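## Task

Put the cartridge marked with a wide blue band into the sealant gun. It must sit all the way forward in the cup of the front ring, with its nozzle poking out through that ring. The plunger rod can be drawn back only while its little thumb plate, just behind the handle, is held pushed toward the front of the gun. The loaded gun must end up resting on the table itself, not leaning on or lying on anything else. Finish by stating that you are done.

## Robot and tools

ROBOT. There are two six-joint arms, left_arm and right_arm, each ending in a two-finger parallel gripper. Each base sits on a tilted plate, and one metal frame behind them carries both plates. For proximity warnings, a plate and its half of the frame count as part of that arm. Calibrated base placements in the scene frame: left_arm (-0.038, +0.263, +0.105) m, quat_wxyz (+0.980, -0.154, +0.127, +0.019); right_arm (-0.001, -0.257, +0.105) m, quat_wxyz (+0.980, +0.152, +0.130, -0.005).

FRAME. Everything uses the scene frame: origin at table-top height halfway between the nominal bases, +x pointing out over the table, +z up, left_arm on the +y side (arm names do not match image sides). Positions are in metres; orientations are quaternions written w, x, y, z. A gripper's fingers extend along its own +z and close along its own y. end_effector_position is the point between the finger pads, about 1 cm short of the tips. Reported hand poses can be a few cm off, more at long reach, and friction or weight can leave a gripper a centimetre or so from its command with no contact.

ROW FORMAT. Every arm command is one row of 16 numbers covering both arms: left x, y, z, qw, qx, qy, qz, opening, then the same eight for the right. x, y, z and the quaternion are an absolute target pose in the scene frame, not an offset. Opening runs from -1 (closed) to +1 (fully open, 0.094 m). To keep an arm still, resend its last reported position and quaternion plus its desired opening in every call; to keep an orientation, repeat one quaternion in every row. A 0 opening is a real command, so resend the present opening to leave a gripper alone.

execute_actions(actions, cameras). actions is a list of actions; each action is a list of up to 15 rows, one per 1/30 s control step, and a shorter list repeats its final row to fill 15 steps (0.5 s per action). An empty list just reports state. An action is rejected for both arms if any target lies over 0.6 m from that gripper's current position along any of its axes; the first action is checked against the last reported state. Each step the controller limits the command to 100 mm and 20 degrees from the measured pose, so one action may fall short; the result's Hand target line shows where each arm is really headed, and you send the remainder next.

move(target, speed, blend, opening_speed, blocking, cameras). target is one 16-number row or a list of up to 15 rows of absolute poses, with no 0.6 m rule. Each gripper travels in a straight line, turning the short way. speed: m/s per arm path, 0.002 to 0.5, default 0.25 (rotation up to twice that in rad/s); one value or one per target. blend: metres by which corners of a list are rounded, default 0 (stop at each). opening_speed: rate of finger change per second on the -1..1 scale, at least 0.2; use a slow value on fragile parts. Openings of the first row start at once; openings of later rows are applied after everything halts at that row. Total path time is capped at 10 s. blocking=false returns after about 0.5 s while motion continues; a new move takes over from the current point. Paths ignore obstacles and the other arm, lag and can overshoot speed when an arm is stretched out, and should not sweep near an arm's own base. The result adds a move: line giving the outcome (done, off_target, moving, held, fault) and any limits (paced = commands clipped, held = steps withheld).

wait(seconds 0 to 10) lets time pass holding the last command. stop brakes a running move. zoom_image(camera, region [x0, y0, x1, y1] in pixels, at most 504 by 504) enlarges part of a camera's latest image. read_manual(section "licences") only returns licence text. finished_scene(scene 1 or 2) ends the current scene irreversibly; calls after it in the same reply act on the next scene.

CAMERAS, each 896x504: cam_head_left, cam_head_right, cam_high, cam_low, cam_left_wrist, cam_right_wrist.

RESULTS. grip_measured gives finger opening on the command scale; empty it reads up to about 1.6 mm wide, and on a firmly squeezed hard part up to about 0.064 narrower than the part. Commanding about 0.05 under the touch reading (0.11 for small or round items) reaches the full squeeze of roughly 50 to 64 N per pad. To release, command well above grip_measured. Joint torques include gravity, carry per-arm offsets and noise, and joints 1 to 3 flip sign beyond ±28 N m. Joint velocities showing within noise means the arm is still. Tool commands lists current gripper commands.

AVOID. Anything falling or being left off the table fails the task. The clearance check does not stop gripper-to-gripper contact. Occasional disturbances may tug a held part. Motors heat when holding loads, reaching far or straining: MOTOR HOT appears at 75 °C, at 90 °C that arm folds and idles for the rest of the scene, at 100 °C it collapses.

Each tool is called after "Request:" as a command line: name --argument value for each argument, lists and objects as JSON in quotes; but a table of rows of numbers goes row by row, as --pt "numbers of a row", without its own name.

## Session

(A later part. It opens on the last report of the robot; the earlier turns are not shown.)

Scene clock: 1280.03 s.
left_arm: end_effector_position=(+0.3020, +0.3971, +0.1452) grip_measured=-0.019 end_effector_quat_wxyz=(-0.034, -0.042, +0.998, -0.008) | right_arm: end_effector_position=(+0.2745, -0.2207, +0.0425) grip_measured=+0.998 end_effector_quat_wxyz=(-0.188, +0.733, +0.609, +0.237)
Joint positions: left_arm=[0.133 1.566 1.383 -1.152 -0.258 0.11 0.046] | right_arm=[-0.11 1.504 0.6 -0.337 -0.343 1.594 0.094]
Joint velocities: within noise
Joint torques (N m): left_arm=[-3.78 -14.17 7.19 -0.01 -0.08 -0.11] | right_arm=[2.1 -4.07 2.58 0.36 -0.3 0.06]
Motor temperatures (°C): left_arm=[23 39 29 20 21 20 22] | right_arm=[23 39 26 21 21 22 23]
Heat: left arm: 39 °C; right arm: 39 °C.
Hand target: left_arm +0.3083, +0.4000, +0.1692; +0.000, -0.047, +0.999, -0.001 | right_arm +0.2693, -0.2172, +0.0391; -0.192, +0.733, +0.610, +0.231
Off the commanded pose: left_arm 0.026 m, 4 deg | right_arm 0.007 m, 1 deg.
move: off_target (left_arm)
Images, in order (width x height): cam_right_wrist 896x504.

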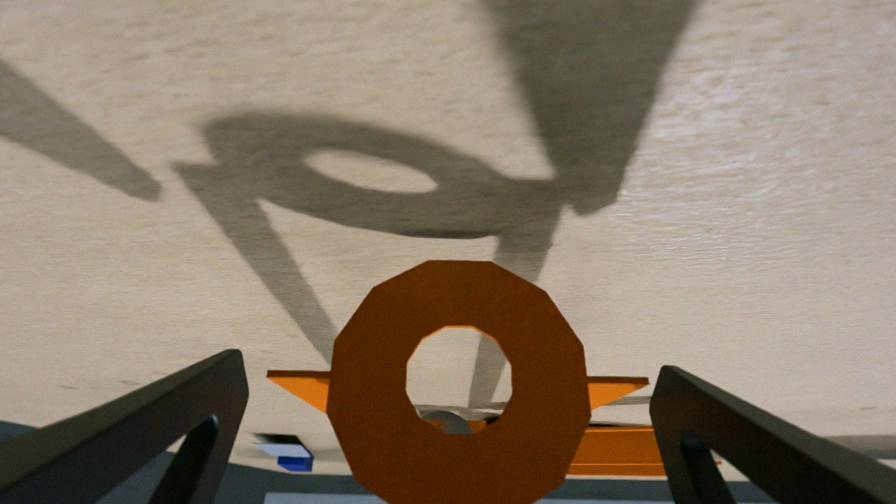

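Request:
move --pt "0.309 0.40 0.17 0 0.047 -0.9989 0 -0.2 0.268 -0.210 0.038 -0.1923 0.7332 0.6099 0.2311 1" --pt "0.309 0.40 0.17 0 0.047 -0.9989 0 -0.2 0.268 -0.210 0.038 -0.1923 0.7332 0.6099 0.2311 0.55" --speed 0.06 --opening_speed 0.3 --cameras '["cam_right_wrist","cam_high"]'

Scene clock: 1293.43 s.
left_arm: end_effector_position=(+0.3020, +0.3971, +0.1452) grip_measured=-0.019 end_effector_quat_wxyz=(-0.034, -0.042, +0.998, -0.008) | right_arm: end_effector_position=(+0.2742, -0.2141, +0.0422) grip_measured=+0.649 end_effector_quat_wxyz=(-0.186, +0.733, +0.609, +0.239)
Joint positions: left_arm=[0.133 1.566 1.383 -1.152 -0.258 0.11 0.046] | right_arm=[-0.082 1.504 0.586 -0.308 -0.334 1.622 0.077]
Joint velocities: within noise
Joint torques (N m): left_arm=[-3.82 -14.2 7.15 0 -0.07 -0.12] | right_arm=[2.13 -3.79 2.54 0.44 -0.28 0.1]
Motor temperatures (°C): left_arm=[23 39 29 20 21 20 22] | right_arm=[23 38 26 21 21 22 23]
Heat: left arm: 39 °C; right arm: 38 °C.
Hand target: left_arm +0.3083, +0.4000, +0.1692; +0.000, -0.047, +0.999, -0.001 | right_arm +0.2678, -0.2102, +0.0382; -0.192, +0.733, +0.610, +0.231
Off the commanded pose: left_arm 0.026 m, 4 deg | right_arm 0.009 m, 1 deg.
move: off_target (left_arm)
Images, in order (width x height): cam_high 896x504, cam_right_wrist 896x504.

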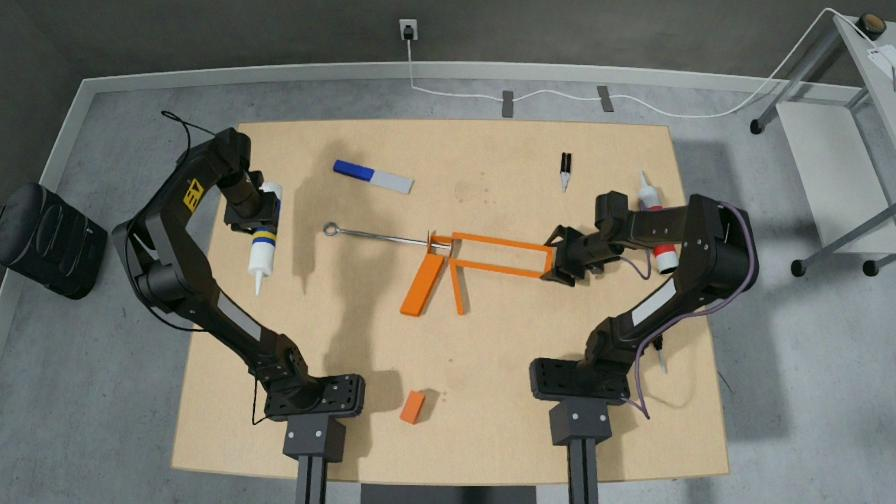

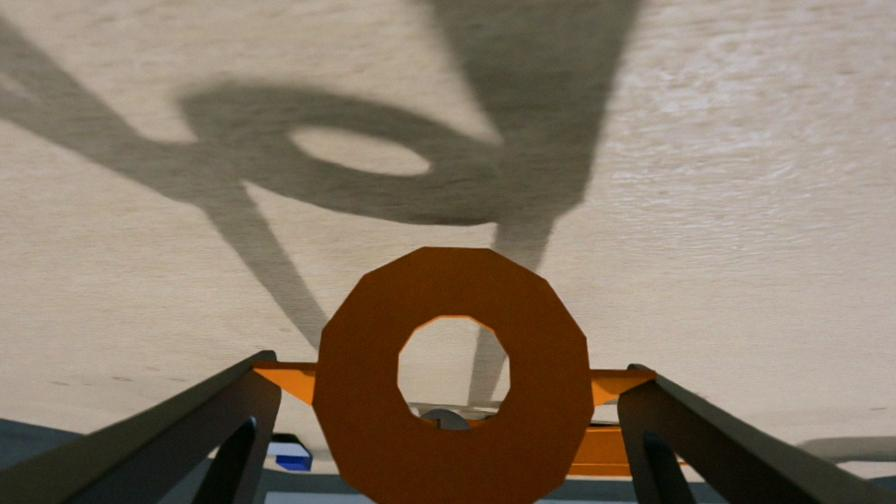

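Request:
move --pt "0.309 0.40 0.17 0 0.047 -0.9989 0 -0.2 0.268 -0.210 0.028 -0.1923 0.7332 0.6099 0.2311 0.45" --speed 0.04 --cameras '["cam_right_wrist","cam_low","cam_head_left"]'

Request:
zoom_image --camera "cam_low" --region '[440, 200, 720, 310]'

Scene clock: 1299.23 s.
left_arm: end_effector_position=(+0.3020, +0.3971, +0.1452) grip_measured=-0.019 end_effector_quat_wxyz=(-0.034, -0.042, +0.998, -0.008) | right_arm: end_effector_position=(+0.2763, -0.2142, +0.0345) grip_measured=+0.647 end_effector_quat_wxyz=(-0.180, +0.731, +0.614, +0.237)
Joint positions: left_arm=[0.133 1.566 1.383 -1.152 -0.258 0.11 0.046] | right_arm=[-0.083 1.538 0.586 -0.272 -0.323 1.611 0.077]
Joint velocities: within noise
Joint torques (N m): left_arm=[-3.84 -14.16 7.16 -0.01 -0.08 -0.11] | right_arm=[1.29 -3.29 1.73 0.55 -0.41 0.09]
Motor temperatures (°C): left_arm=[23 39 29 20 21 20 23] | right_arm=[23 38 26 21 21 22 23]
Heat: left arm: 39 °C; right arm: 38 °C.
Hand target: left_arm +0.3083, +0.4000, +0.1692; +0.000, -0.047, +0.999, -0.001 | right_arm +0.2678, -0.2102, +0.0285; -0.192, +0.733, +0.610, +0.231
Off the commanded pose: left_arm 0.026 m, 4 deg | right_arm 0.011 m, 2 deg.
move: off_target (left_arm, right_arm)
Images, in order (width x height): cam_head_left 896x504, cam_low 896x504, cam_right_wrist 896x504.

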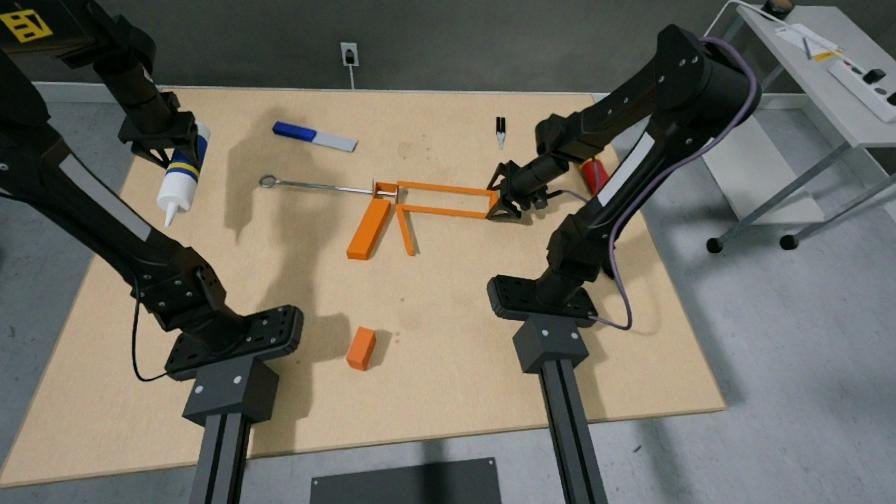

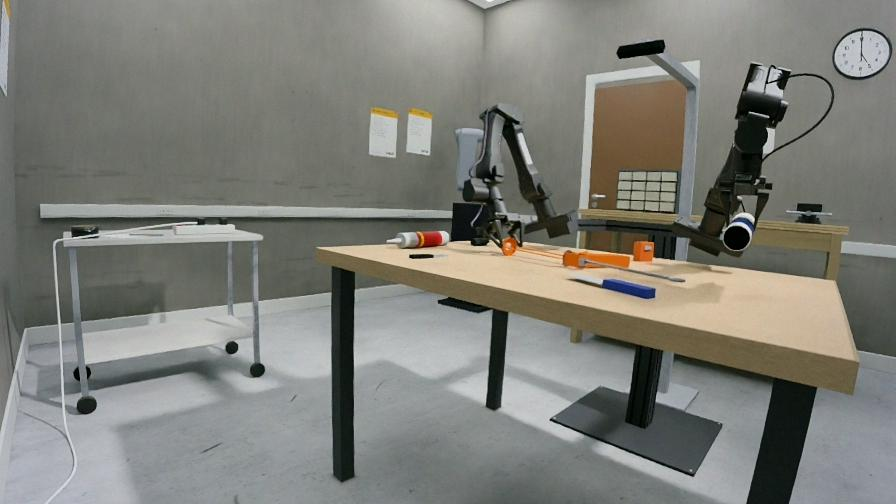

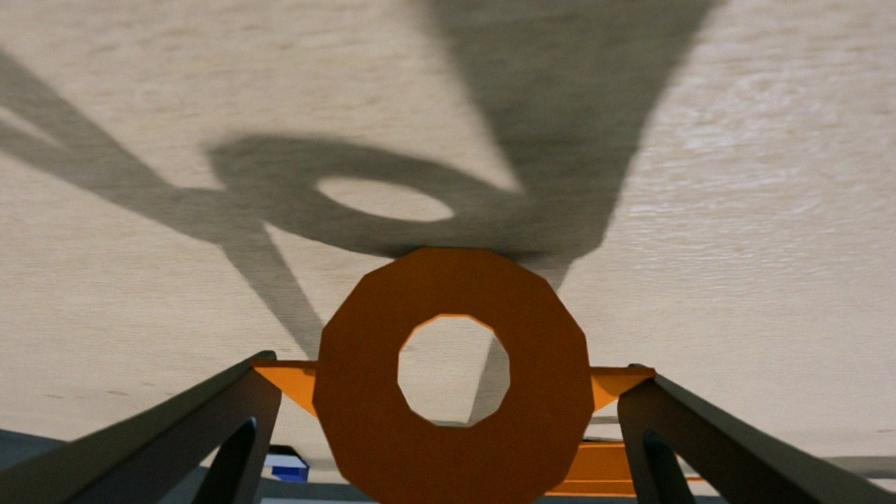

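Scaled by 1.800 from the camera's 896x504 image, which has a finer 1280x720 frame.

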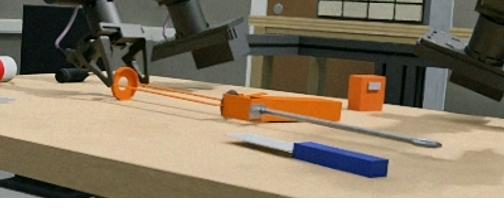

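Request:
move --pt "0.32 0.25 0.22 0.067 -0.637 0.7659 0.0557 -0.2 0.268 -0.210 0.028 -0.1923 0.7332 0.6099 0.2311 0.45" --pt "0.31 0.06 0.20 0.067 -0.637 0.7659 0.0557 -0.2 0.268 -0.210 0.028 -0.1923 0.7332 0.6099 0.2311 0.45" --speed 0.2 --cameras '["cam_right_wrist","cam_low","cam_head_left","cam_high","cam_left_wrist"]'

Scene clock: 1357.83 s.
left_arm: end_effector_position=(+0.3076, +0.0650, +0.1884) grip_measured=-0.019 end_effector_quat_wxyz=(+0.024, -0.575, +0.818, +0.017) | right_arm: end_effector_position=(+0.2763, -0.2142, +0.0345) grip_measured=+0.647 end_effector_quat_wxyz=(-0.180, +0.731, +0.614, +0.237)
Joint positions: left_arm=[-0.854 2.112 1.814 -1.365 -0.451 -2.066 0.046] | right_arm=[-0.083 1.538 0.586 -0.272 -0.323 1.611 0.077]
Joint velocities: within noise
Joint torques (N m): left_arm=[-6.64 -10.07 8.61 -0.07 -0.17 -0.13] | right_arm=[1.31 -3.28 1.74 0.55 -0.41 0.09]
Motor temperatures (°C): left_arm=[23 40 29 20 21 20 23] | right_arm=[23 37 26 22 21 22 25]
Heat: left arm: 40 °C; right arm: 37 °C.
Hand target: left_arm +0.3100, +0.0604, +0.1997; +0.034, -0.573, +0.819, +0.009 | right_arm +0.2678, -0.2102, +0.0285; -0.192, +0.733, +0.610, +0.231
Off the commanded pose: left_arm 0.013 m, 11 deg | right_arm 0.011 m, 2 deg.
joint sent to its limit (left arm) — joint 6 (wrist roll), lower limit. The joint targets are off in orientation, not in position.
move: off_target (left_arm, right_arm)
Images, in order (width x height): cam_head_left 896x504, cam_high 896x504, cam_low 896x504, cam_left_wrist 896x504, cam_right_wrist 896x504.

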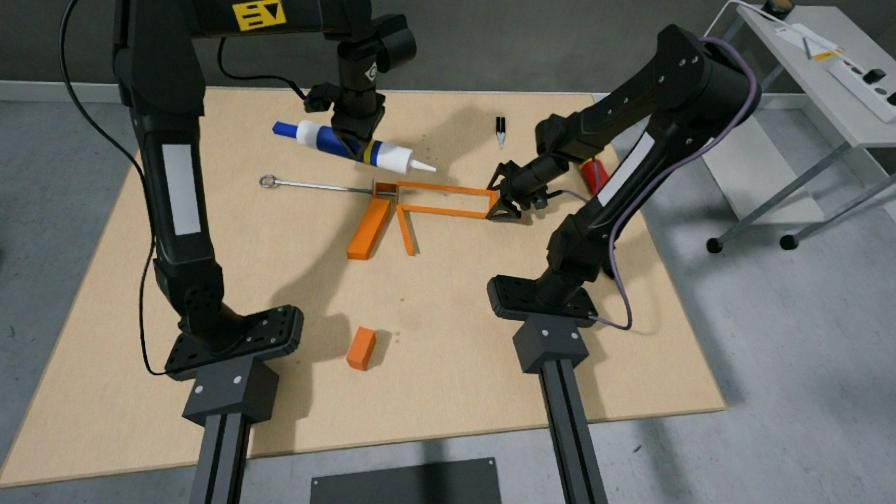

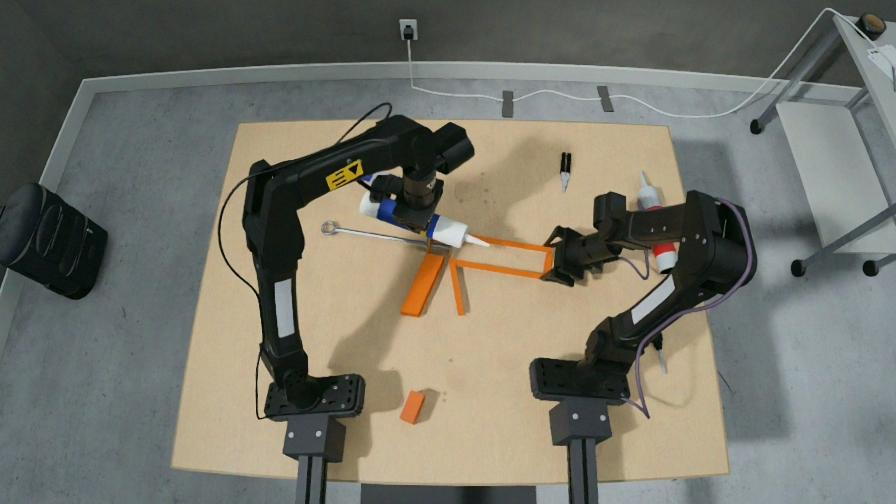

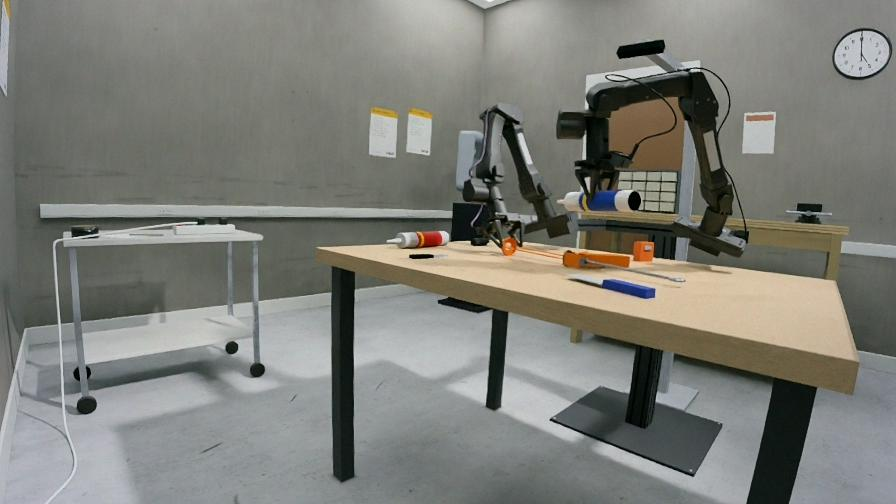

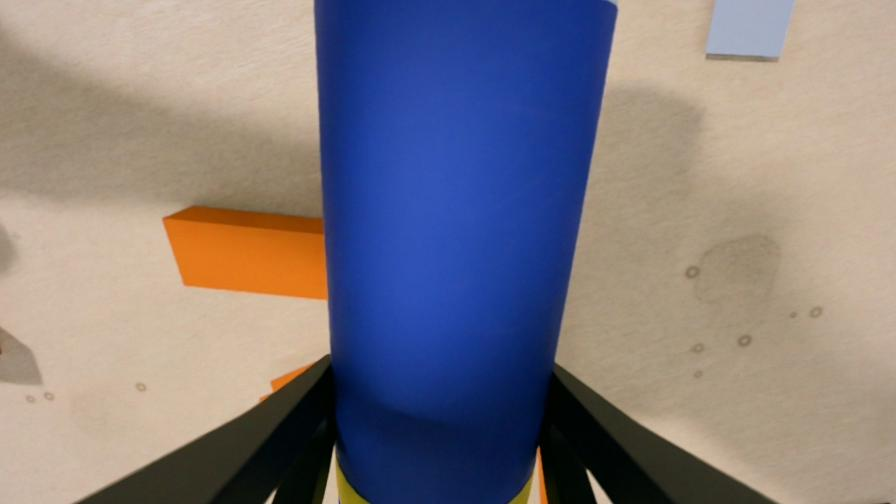

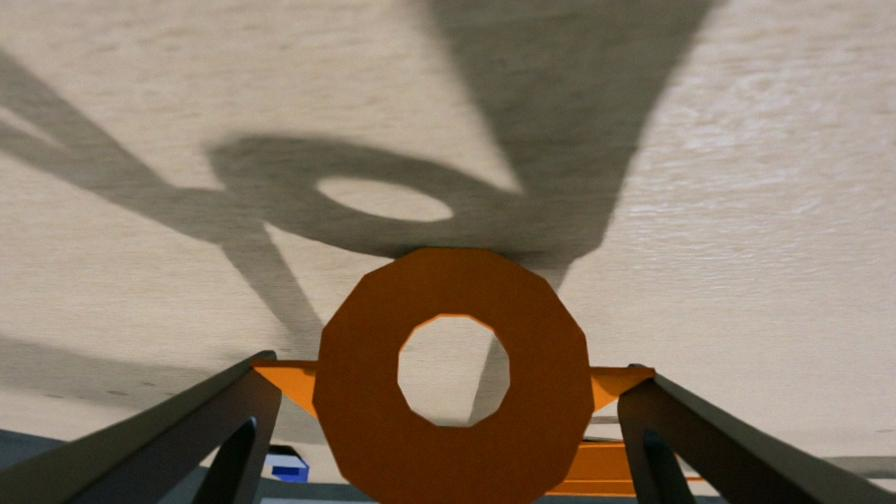

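Request:
move --pt "0.24 0.30 0.20 0 -0.6088 0.7934 0 -0.2 0.268 -0.210 0.028 -0.1923 0.7332 0.6099 0.2311 0.45" --pt "0.235 0.31 0.07 0 -0.6088 0.7934 0 -0.2 0.268 -0.210 0.028 -0.1923 0.7332 0.6099 0.2311 0.45" --speed 0.2 --cameras '["cam_low","cam_head_left","cam_high","cam_left_wrist"]'

Scene clock: 1397.70 s.
left_arm: end_effector_position=(+0.2352, +0.3086, +0.0716) grip_measured=-0.019 end_effector_quat_wxyz=(-0.001, -0.612, +0.791, -0.002) | right_arm: end_effector_position=(+0.2763, -0.2142, +0.0345) grip_measured=+0.647 end_effector_quat_wxyz=(-0.180, +0.731, +0.614, +0.237)
Joint positions: left_arm=[-0.092 1.41 0.776 -0.694 -0.321 -1.329 0.046] | right_arm=[-0.083 1.538 0.586 -0.272 -0.323 1.611 0.077]
Joint velocities: within noise
Joint torques (N m): left_arm=[-1.39 -5.86 4.3 0.31 -0.02 0.13] | right_arm=[1.29 -3.29 1.72 0.55 -0.41 0.09]
Motor temperatures (°C): left_arm=[24 42 29 20 21 20 23] | right_arm=[23 36 26 22 21 22 25]
Heat: left arm: 42 °C; right arm: 36 °C.
Hand target: left_arm +0.2350, +0.3100, +0.0700; +0.000, -0.609, +0.793, +0.000 | right_arm +0.2678, -0.2102, +0.0285; -0.192, +0.733, +0.610, +0.231
Off the commanded pose: left_arm 0.002 m, 0 deg | right_arm 0.011 m, 2 deg.
move: off_target (right_arm)
Images, in order (width x height): cam_head_left 896x504, cam_high 896x504, cam_low 896x504, cam_left_wrist 896x504.

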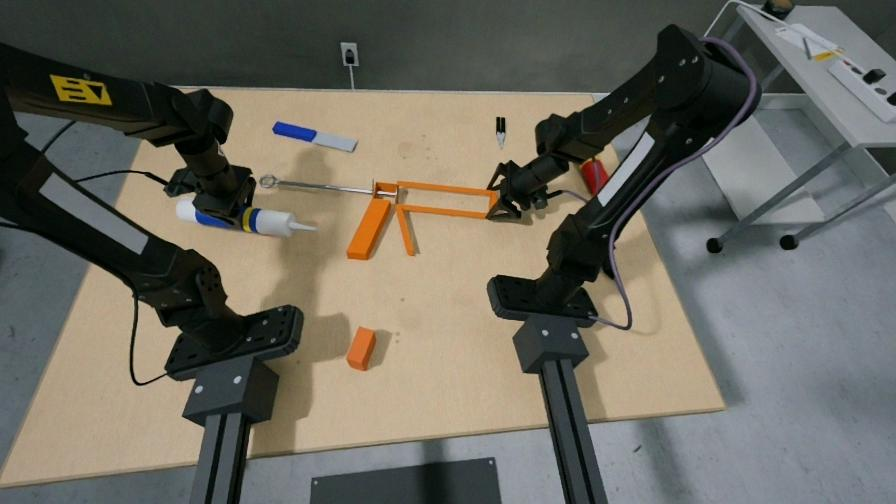

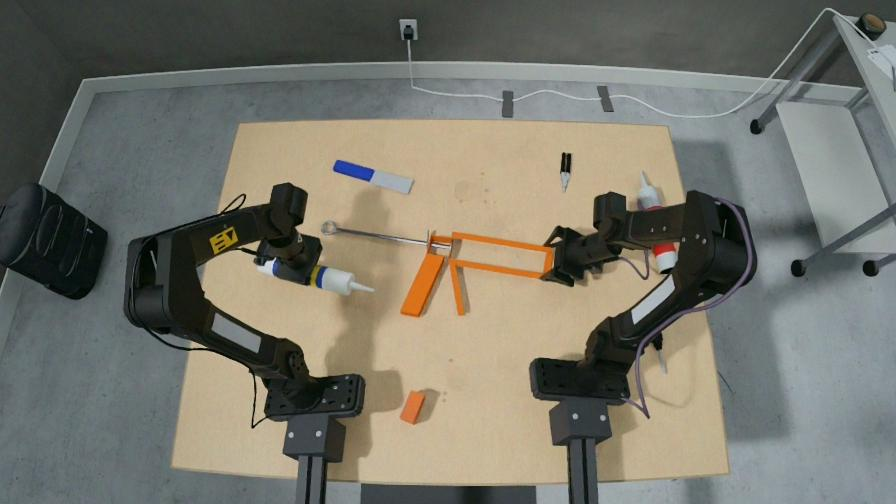

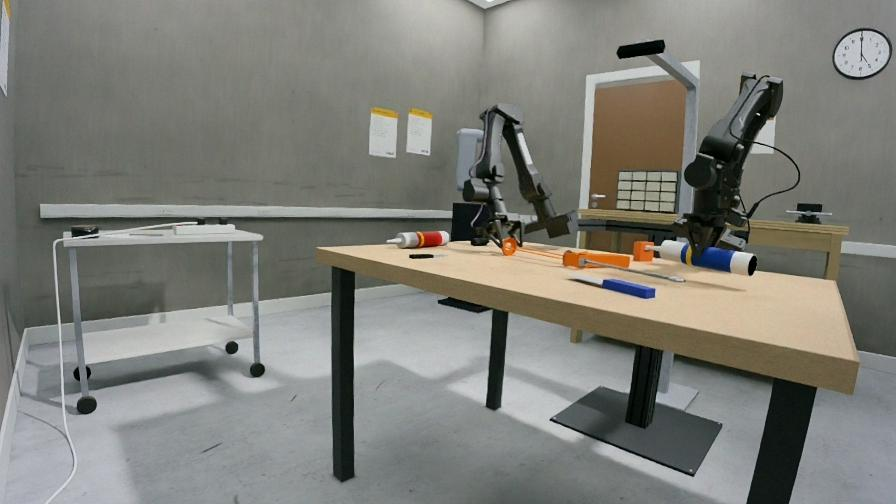

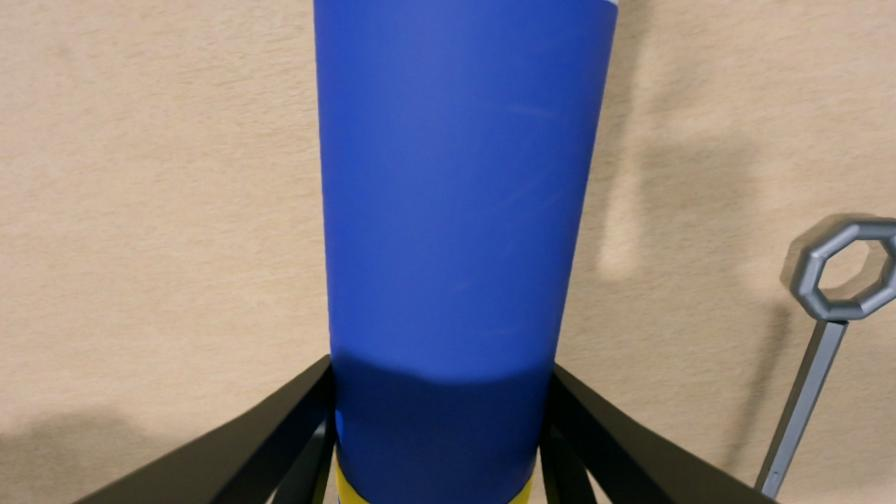

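Request:
move --pt "0.235 0.312 0.040 0 -0.6088 0.7934 0 -0.2 0.268 -0.210 0.028 -0.1923 0.7332 0.6099 0.2311 0.45" --speed 0.05 --cameras '["cam_low","cam_left_wrist"]'

Request:
zoom_image --camera "cam_low" --region '[620, 200, 800, 310]'

Scene clock: 1408.73 s.
left_arm: end_effector_position=(+0.2368, +0.3113, +0.0425) grip_measured=-0.019 end_effector_quat_wxyz=(+0.001, -0.613, +0.790, -0.003) | right_arm: end_effector_position=(+0.2763, -0.2142, +0.0345) grip_measured=+0.647 end_effector_quat_wxyz=(-0.180, +0.731, +0.614, +0.237)
Joint positions: left_arm=[-0.042 1.487 0.728 -0.548 -0.309 -1.28 0.046] | right_arm=[-0.083 1.538 0.586 -0.272 -0.323 1.611 0.077]
Joint velocities: within noise
Joint torques (N m): left_arm=[-1.58 -6.06 3.66 0.32 0 0.12] | right_arm=[1.29 -3.29 1.74 0.55 -0.41 0.09]
Motor temperatures (°C): left_arm=[24 39 28 20 21 20 23] | right_arm=[23 36 25 22 21 22 26]
Heat: left arm: 39 °C; right arm: 36 °C.
Hand target: left_arm +0.2350, +0.3120, +0.0400; +0.000, -0.609, +0.793, +0.000 | right_arm +0.2678, -0.2102, +0.0285; -0.192, +0.733, +0.610, +0.231
Off the commanded pose: left_arm 0.003 m, 1 deg | right_arm 0.011 m, 2 deg.
move: off_target (right_arm)
Images, in order (width x height): cam_low 896x504, cam_left_wrist 896x504.

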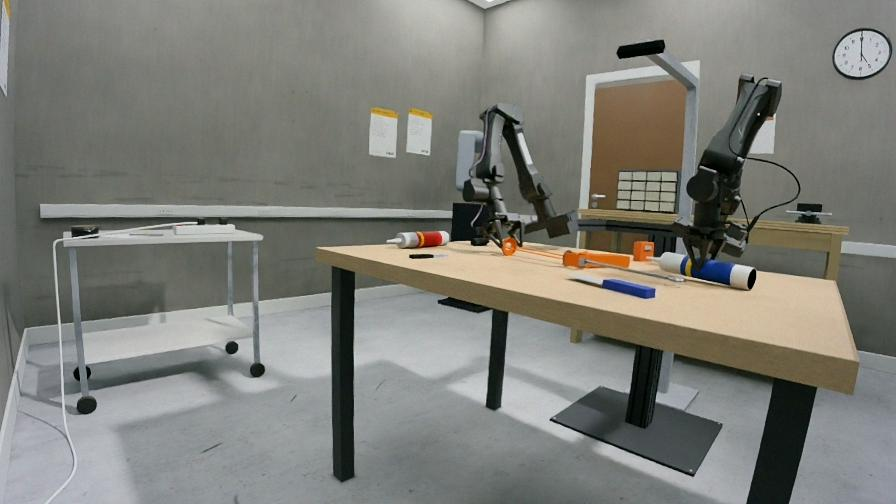

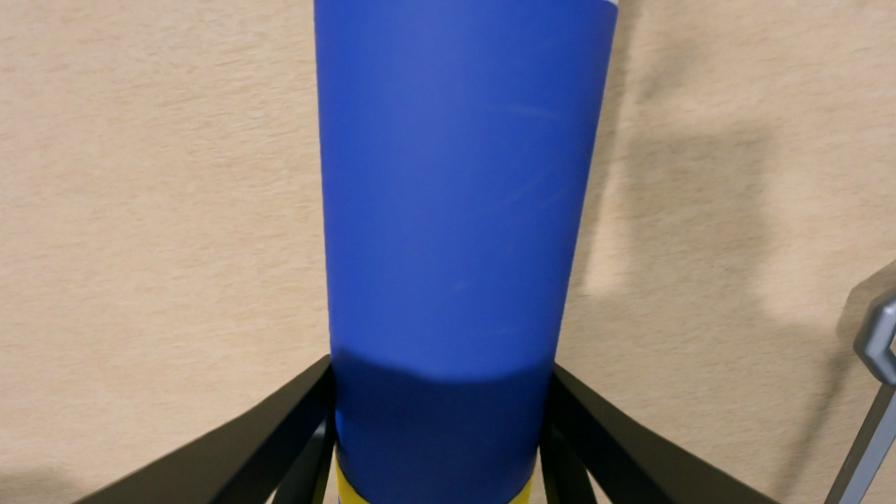

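Scaled by 2.800 from the camera's 896x504 image, which has a finer 1280x720 frame.

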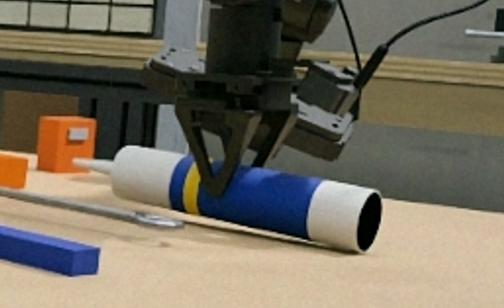

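Request:
move --pt "0.235 0.312 0.030 0 -0.6088 0.7934 0 -0.2 0.268 -0.210 0.028 -0.1923 0.7332 0.6099 0.2311 0.45" --speed 0.04 --cameras '["cam_low"]'

Request:
zoom_image --camera "cam_low" --region '[620, 200, 800, 310]'

Scene clock: 1413.80 s.
left_arm: end_effector_position=(+0.2373, +0.3117, +0.0362) grip_measured=-0.019 end_effector_quat_wxyz=(+0.002, -0.612, +0.790, -0.003) | right_arm: end_effector_position=(+0.2763, -0.2142, +0.0345) grip_measured=+0.647 end_effector_quat_wxyz=(-0.180, +0.731, +0.614, +0.237)
Joint positions: left_arm=[-0.033 1.507 0.719 -0.515 -0.308 -1.27 0.046] | right_arm=[-0.083 1.538 0.586 -0.272 -0.323 1.611 0.077]
Joint velocities: within noise
Joint torques (N m): left_arm=[-1.26 -5.31 3.14 0.48 0.01 0.16] | right_arm=[1.31 -3.29 1.73 0.55 -0.41 0.09]
Motor temperatures (°C): left_arm=[23 38 27 20 21 20 23] | right_arm=[23 36 25 22 21 22 26]
Heat: left arm: 38 °C; right arm: 36 °C.
Hand target: left_arm +0.2348, +0.3120, +0.0302; +0.000, -0.609, +0.793, +0.000 | right_arm +0.2678, -0.2102, +0.0285; -0.192, +0.733, +0.610, +0.231
Off the commanded pose: left_arm 0.007 m, 1 deg | right_arm 0.011 m, 2 deg.
move: off_target (right_arm)
Images, in order (width x height): cam_low 896x504.

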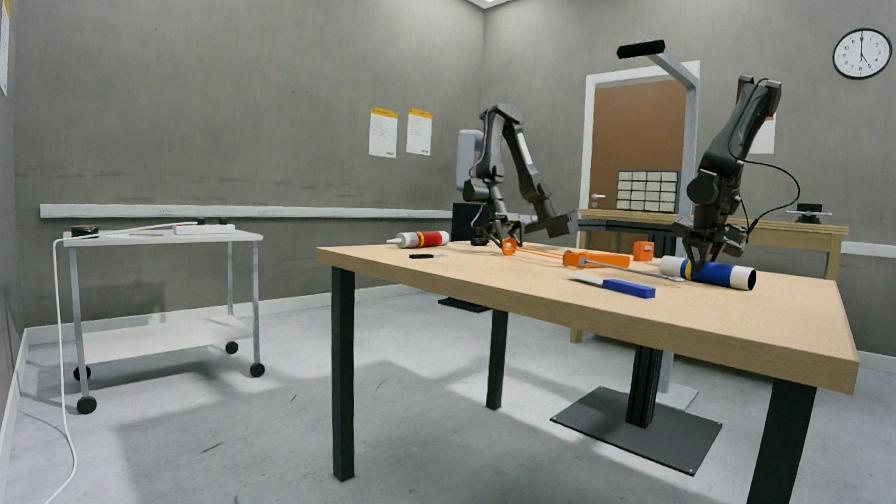

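Scaled by 2.800 from the camera's 896x504 image, which has a finer 1280x720 frame.

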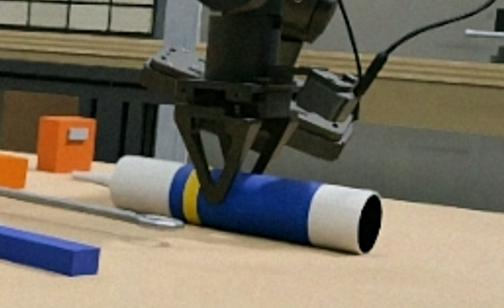

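Request:
move --pt "0.235 0.312 0.034 0 -0.6088 0.7934 0 0.6 0.268 -0.210 0.028 -0.1923 0.7332 0.6099 0.2311 0.45" --pt "0.235 0.312 0.14 0 -0.6088 0.7934 0 0.9 0.268 -0.210 0.028 -0.1923 0.7332 0.6099 0.2311 0.45" --pt "0.235 0.312 0.14 0 0.7934 0.6088 0 0.9 0.268 -0.210 0.028 -0.1923 0.7332 0.6099 0.2311 0.45" --speed '[0.1,0.15,0.5]' --opening_speed 0.7 --cameras '["cam_low","cam_left_wrist","cam_high"]'

Scene clock: 1433.50 s.
left_arm: end_effector_position=(+0.2317, +0.3091, +0.1407) grip_measured=+0.898 end_effector_quat_wxyz=(+0.610, +0.748, +0.158, +0.209) | right_arm: end_effector_position=(+0.2763, -0.2142, +0.0345) grip_measured=+0.647 end_effector_quat_wxyz=(-0.180, +0.731, +0.614, +0.237)
Joint positions: left_arm=[0.774 1.708 0.808 -1.205 1.224 -2.066 0.089] | right_arm=[-0.083 1.538 0.586 -0.272 -0.323 1.611 0.077]
Joint velocities: within noise
Joint torques (N m): left_arm=[0.18 -5.67 2.78 -1 0.56 -0.12] | right_arm=[1.29 -3.28 1.73 0.55 -0.41 0.09]
Motor temperatures (°C): left_arm=[23 37 27 20 21 20 22] | right_arm=[23 36 25 22 21 22 26]
Heat: left arm: 37 °C; right arm: 36 °C.
Hand target: left_arm +0.2344, +0.3126, +0.1399; +0.617, +0.738, +0.178, +0.205 | right_arm +0.2678, -0.2102, +0.0285; -0.192, +0.733, +0.610, +0.231
Off the commanded pose: left_arm 0.004 m, 93 deg; orientation clipped | right_arm 0.011 m, 2 deg.
joint sent to its limit (left arm) — joint 6 (wrist roll), lower limit. The joint targets are off in orientation, not in position.
move: off_target (left_arm, right_arm); limits=paced
Images, in order (width x height): cam_high 896x504, cam_low 896x504, cam_left_wrist 896x504.

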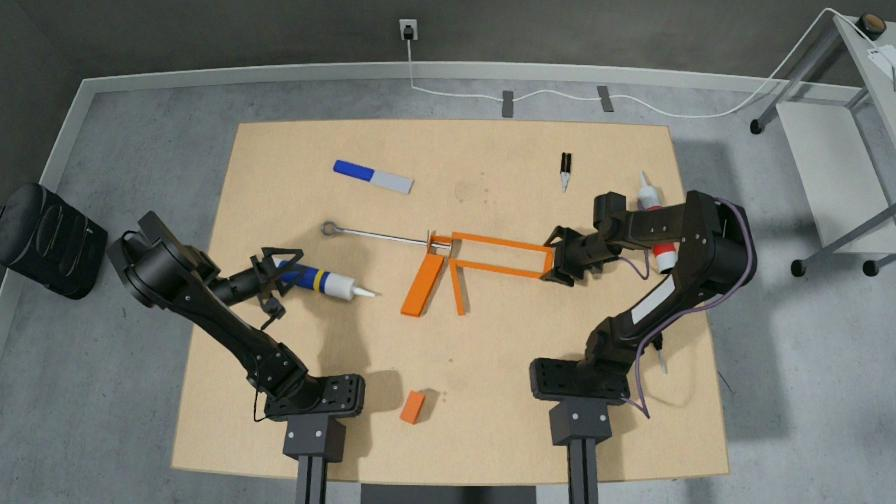

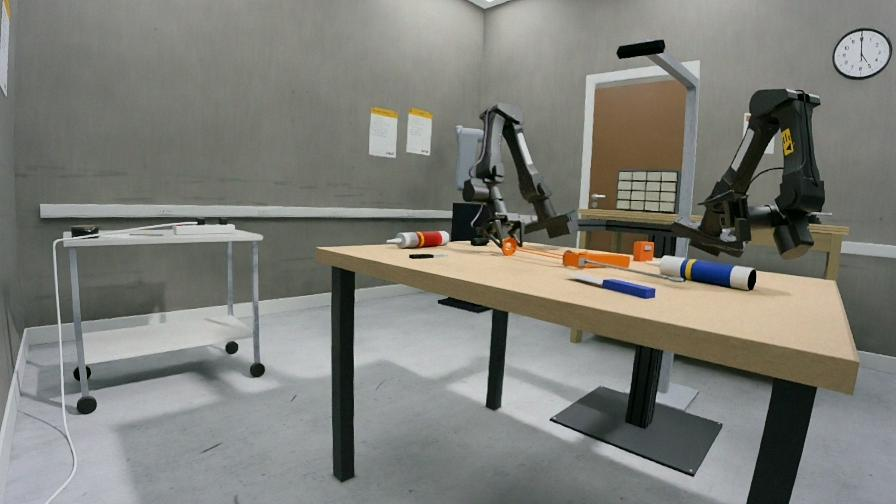

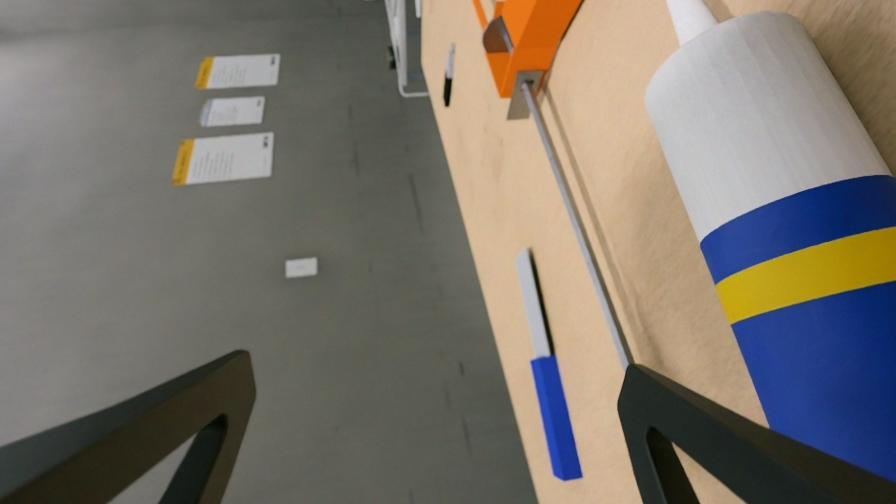

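Request:
move --pt "0.25 0.32 0.18 0 -0.5 0.866 0 0.9 0.268 -0.210 0.028 -0.1923 0.7332 0.6099 0.2311 0.45" --speed 0.5 --cameras '["cam_high"]'

Request:
move --pt "0.25 0.32 0.20 0 0 1 0 0.9 0.268 -0.210 0.028 -0.1923 0.7332 0.6099 0.2311 0.45" --pt "0.25 0.32 0.20 0 0.4226 0.9063 0 0.9 0.268 -0.210 0.028 -0.1923 0.7332 0.6099 0.2311 0.45" --pt "0.24 0.315 0.18 0 0.7934 0.6088 0 0.9 0.268 -0.210 0.028 -0.1923 0.7332 0.6099 0.2311 0.45" --speed 0.5 --cameras '["cam_high","cam_left_wrist"]'

Scene clock: 1450.30 s.
left_arm: end_effector_position=(+0.2524, +0.3191, +0.1780) grip_measured=+0.898 end_effector_quat_wxyz=(-0.012, -0.508, +0.861, -0.001) | right_arm: end_effector_position=(+0.2763, -0.2142, +0.0345) grip_measured=+0.647 end_effector_quat_wxyz=(-0.180, +0.731, +0.614, +0.237)
Joint positions: left_arm=[-0.191 1.336 1.154 -1.199 -0.331 -1.189 0.089] | right_arm=[-0.083 1.538 0.586 -0.272 -0.323 1.611 0.077]
Joint velocities: within noise
Joint torques (N m): left_arm=[-2.92 -8.23 3.96 0.28 -0.15 0.12] | right_arm=[1.31 -3.29 1.73 0.56 -0.41 0.09]
Motor temperatures (°C): left_arm=[23 37 26 21 21 20 21] | right_arm=[22 36 25 22 21 22 26]
Heat: left arm: 37 °C; right arm: 36 °C.
Hand target: left_arm +0.2501, +0.3200, +0.1800; +0.000, -0.500, +0.866, +0.000 | right_arm +0.2678, -0.2102, +0.0285; -0.192, +0.733, +0.610, +0.231
Off the commanded pose: left_arm 0.003 m, 2 deg | right_arm 0.011 m, 2 deg.
move: off_target (right_arm)
Images, in order (width x height): cam_high 896x504.

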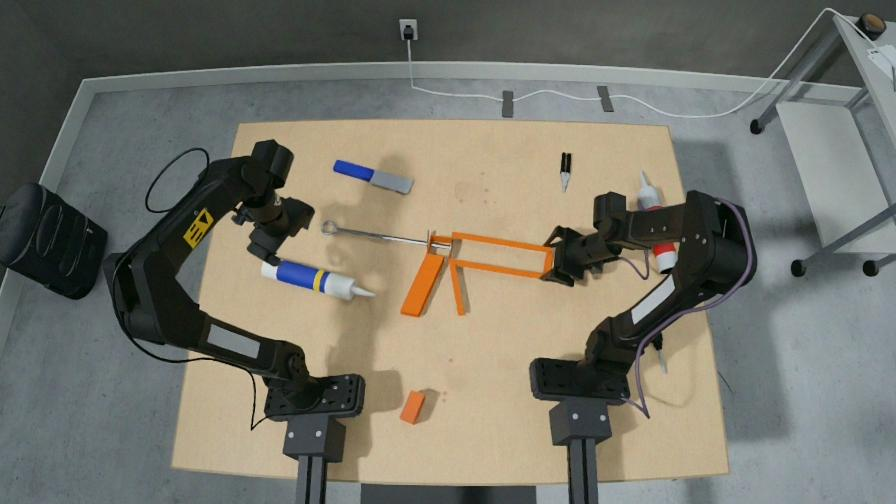

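Scene clock: 1454.60 s.
left_arm: end_effector_position=(+0.2439, +0.3158, +0.1795) grip_measured=+0.898 end_effector_quat_wxyz=(-0.006, +0.790, +0.613, +0.000) | right_arm: end_effector_position=(+0.2763, -0.2142, +0.0345) grip_measured=+0.647 end_effector_quat_wxyz=(-0.180, +0.731, +0.614, +0.237)
Joint positions: left_arm=[-0.232 1.302 1.116 -1.2 -0.364 1.661 0.089] | right_arm=[-0.083 1.538 0.586 -0.272 -0.323 1.611 0.077]
Joint velocities: within noise
Joint torques (N m): left_arm=[-1.8 -7.62 3.97 0.28 0.11 0.13] | right_arm=[1.29 -3.29 1.74 0.55 -0.41 0.09]
Motor temperatures (°C): left_arm=[23 37 27 20 21 20 21] | right_arm=[22 36 25 22 21 22 26]
Heat: left arm: 37 °C; right arm: 36 °C.
Hand target: left_arm +0.2401, +0.3150, +0.1800; +0.000, +0.793, +0.609, +0.000 | right_arm +0.2678, -0.2102, +0.0285; -0.192, +0.733, +0.610, +0.231
Off the commanded pose: left_arm 0.004 m, 1 deg | right_arm 0.011 m, 2 deg.
move: off_target (right_arm)
Images, in order (width x height): cam_high 896x504, cam_left_wrist 896x504.

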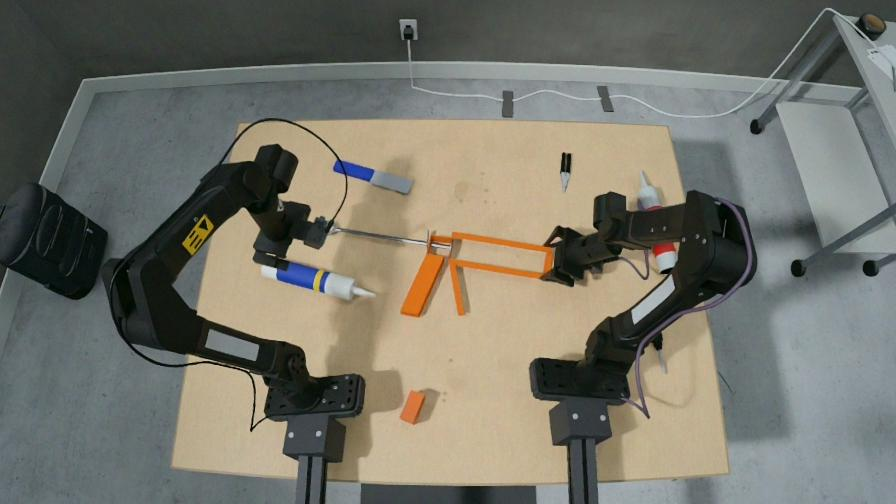

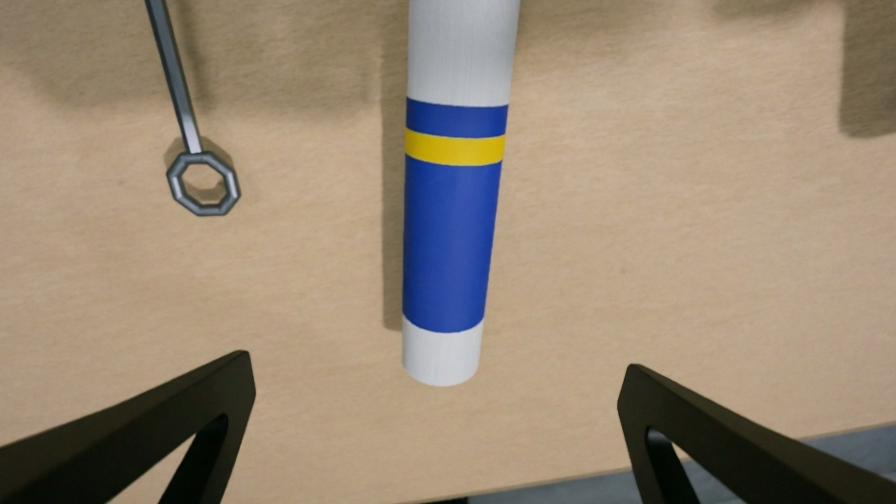

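Request:
move --pt "0.246 0.343 0.075 0 0.7934 0.6088 0 0.9 0.268 -0.210 0.028 -0.1923 0.7332 0.6099 0.2311 0.45" --speed 0.15 --cameras '["cam_left_wrist"]'

Scene clock: 1472.07 s.
left_arm: end_effector_position=(+0.2525, +0.3470, +0.0827) grip_measured=+0.898 end_effector_quat_wxyz=(+0.001, +0.789, +0.614, +0.016) | right_arm: end_effector_position=(+0.2763, -0.2142, +0.0345) grip_measured=+0.647 end_effector_quat_wxyz=(-0.180, +0.731, +0.614, +0.237)
Joint positions: left_arm=[0.031 1.395 0.859 -0.725 -0.309 1.94 0.089] | right_arm=[-0.083 1.538 0.586 -0.272 -0.323 1.611 0.077]
Joint velocities: within noise
Joint torques (N m): left_arm=[-1.01 -5.31 3.7 0.34 0.2 0.12] | right_arm=[1.29 -3.29 1.73 0.56 -0.41 0.09]
Motor temperatures (°C): left_arm=[23 36 27 20 21 20 21] | right_arm=[22 36 25 22 21 22 26]
Heat: left arm: 36 °C; right arm: 36 °C.
Hand target: left_arm +0.2459, +0.3431, +0.0753; +0.000, +0.793, +0.609, +0.000 | right_arm +0.2678, -0.2102, +0.0285; -0.192, +0.733, +0.610, +0.231
Off the commanded pose: left_arm 0.011 m, 2 deg | right_arm 0.011 m, 2 deg.
move: off_target (left_arm, right_arm)
Images, in order (width x height): cam_left_wrist 896x504.

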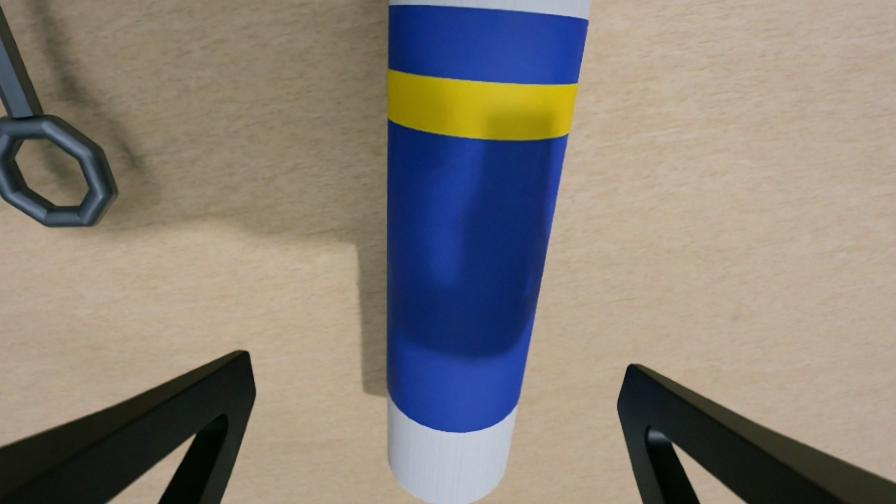

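Request:
move --pt "0.239 0.351 0.050 0 0.7934 0.6088 0 0.9 0.268 -0.210 0.028 -0.1923 0.7332 0.6099 0.2311 0.45" --speed 0.1 --cameras '["cam_left_wrist"]'

Scene clock: 1489.83 s.
left_arm: end_effector_position=(+0.2466, +0.3556, +0.0581) grip_measured=+0.898 end_effector_quat_wxyz=(+0.000, +0.789, +0.614, +0.018) | right_arm: end_effector_position=(+0.2763, -0.2142, +0.0345) grip_measured=+0.647 end_effector_quat_wxyz=(-0.180, +0.731, +0.614, +0.237)
Joint positions: left_arm=[0.097 1.427 0.792 -0.605 -0.29 2.005 0.089] | right_arm=[-0.083 1.538 0.586 -0.272 -0.323 1.611 0.077]
Joint velocities: within noise
Joint torques (N m): left_arm=[-0.98 -5.27 3.33 0.34 0.18 0.11] | right_arm=[1.29 -3.29 1.74 0.55 -0.41 0.09]
Motor temperatures (°C): left_arm=[23 35 26 20 21 20 21] | right_arm=[22 35 25 22 21 22 26]
Heat: left arm: 35 °C; right arm: 35 °C.
Hand target: left_arm +0.2388, +0.3511, +0.0504; +0.000, +0.793, +0.609, +0.000 | right_arm +0.2678, -0.2102, +0.0285; -0.192, +0.733, +0.610, +0.231
Off the commanded pose: left_arm 0.012 m, 2 deg | right_arm 0.011 m, 2 deg.
move: off_target (left_arm, right_arm)
Images, in order (width x height): cam_left_wrist 896x504.

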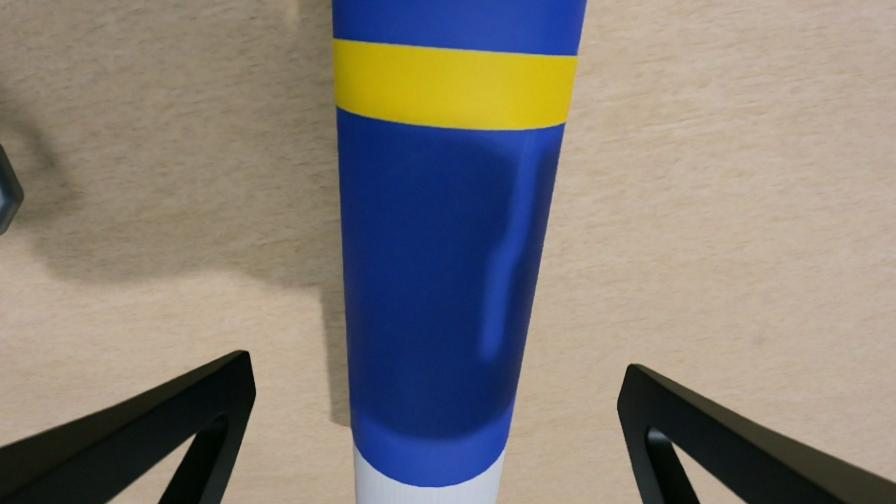

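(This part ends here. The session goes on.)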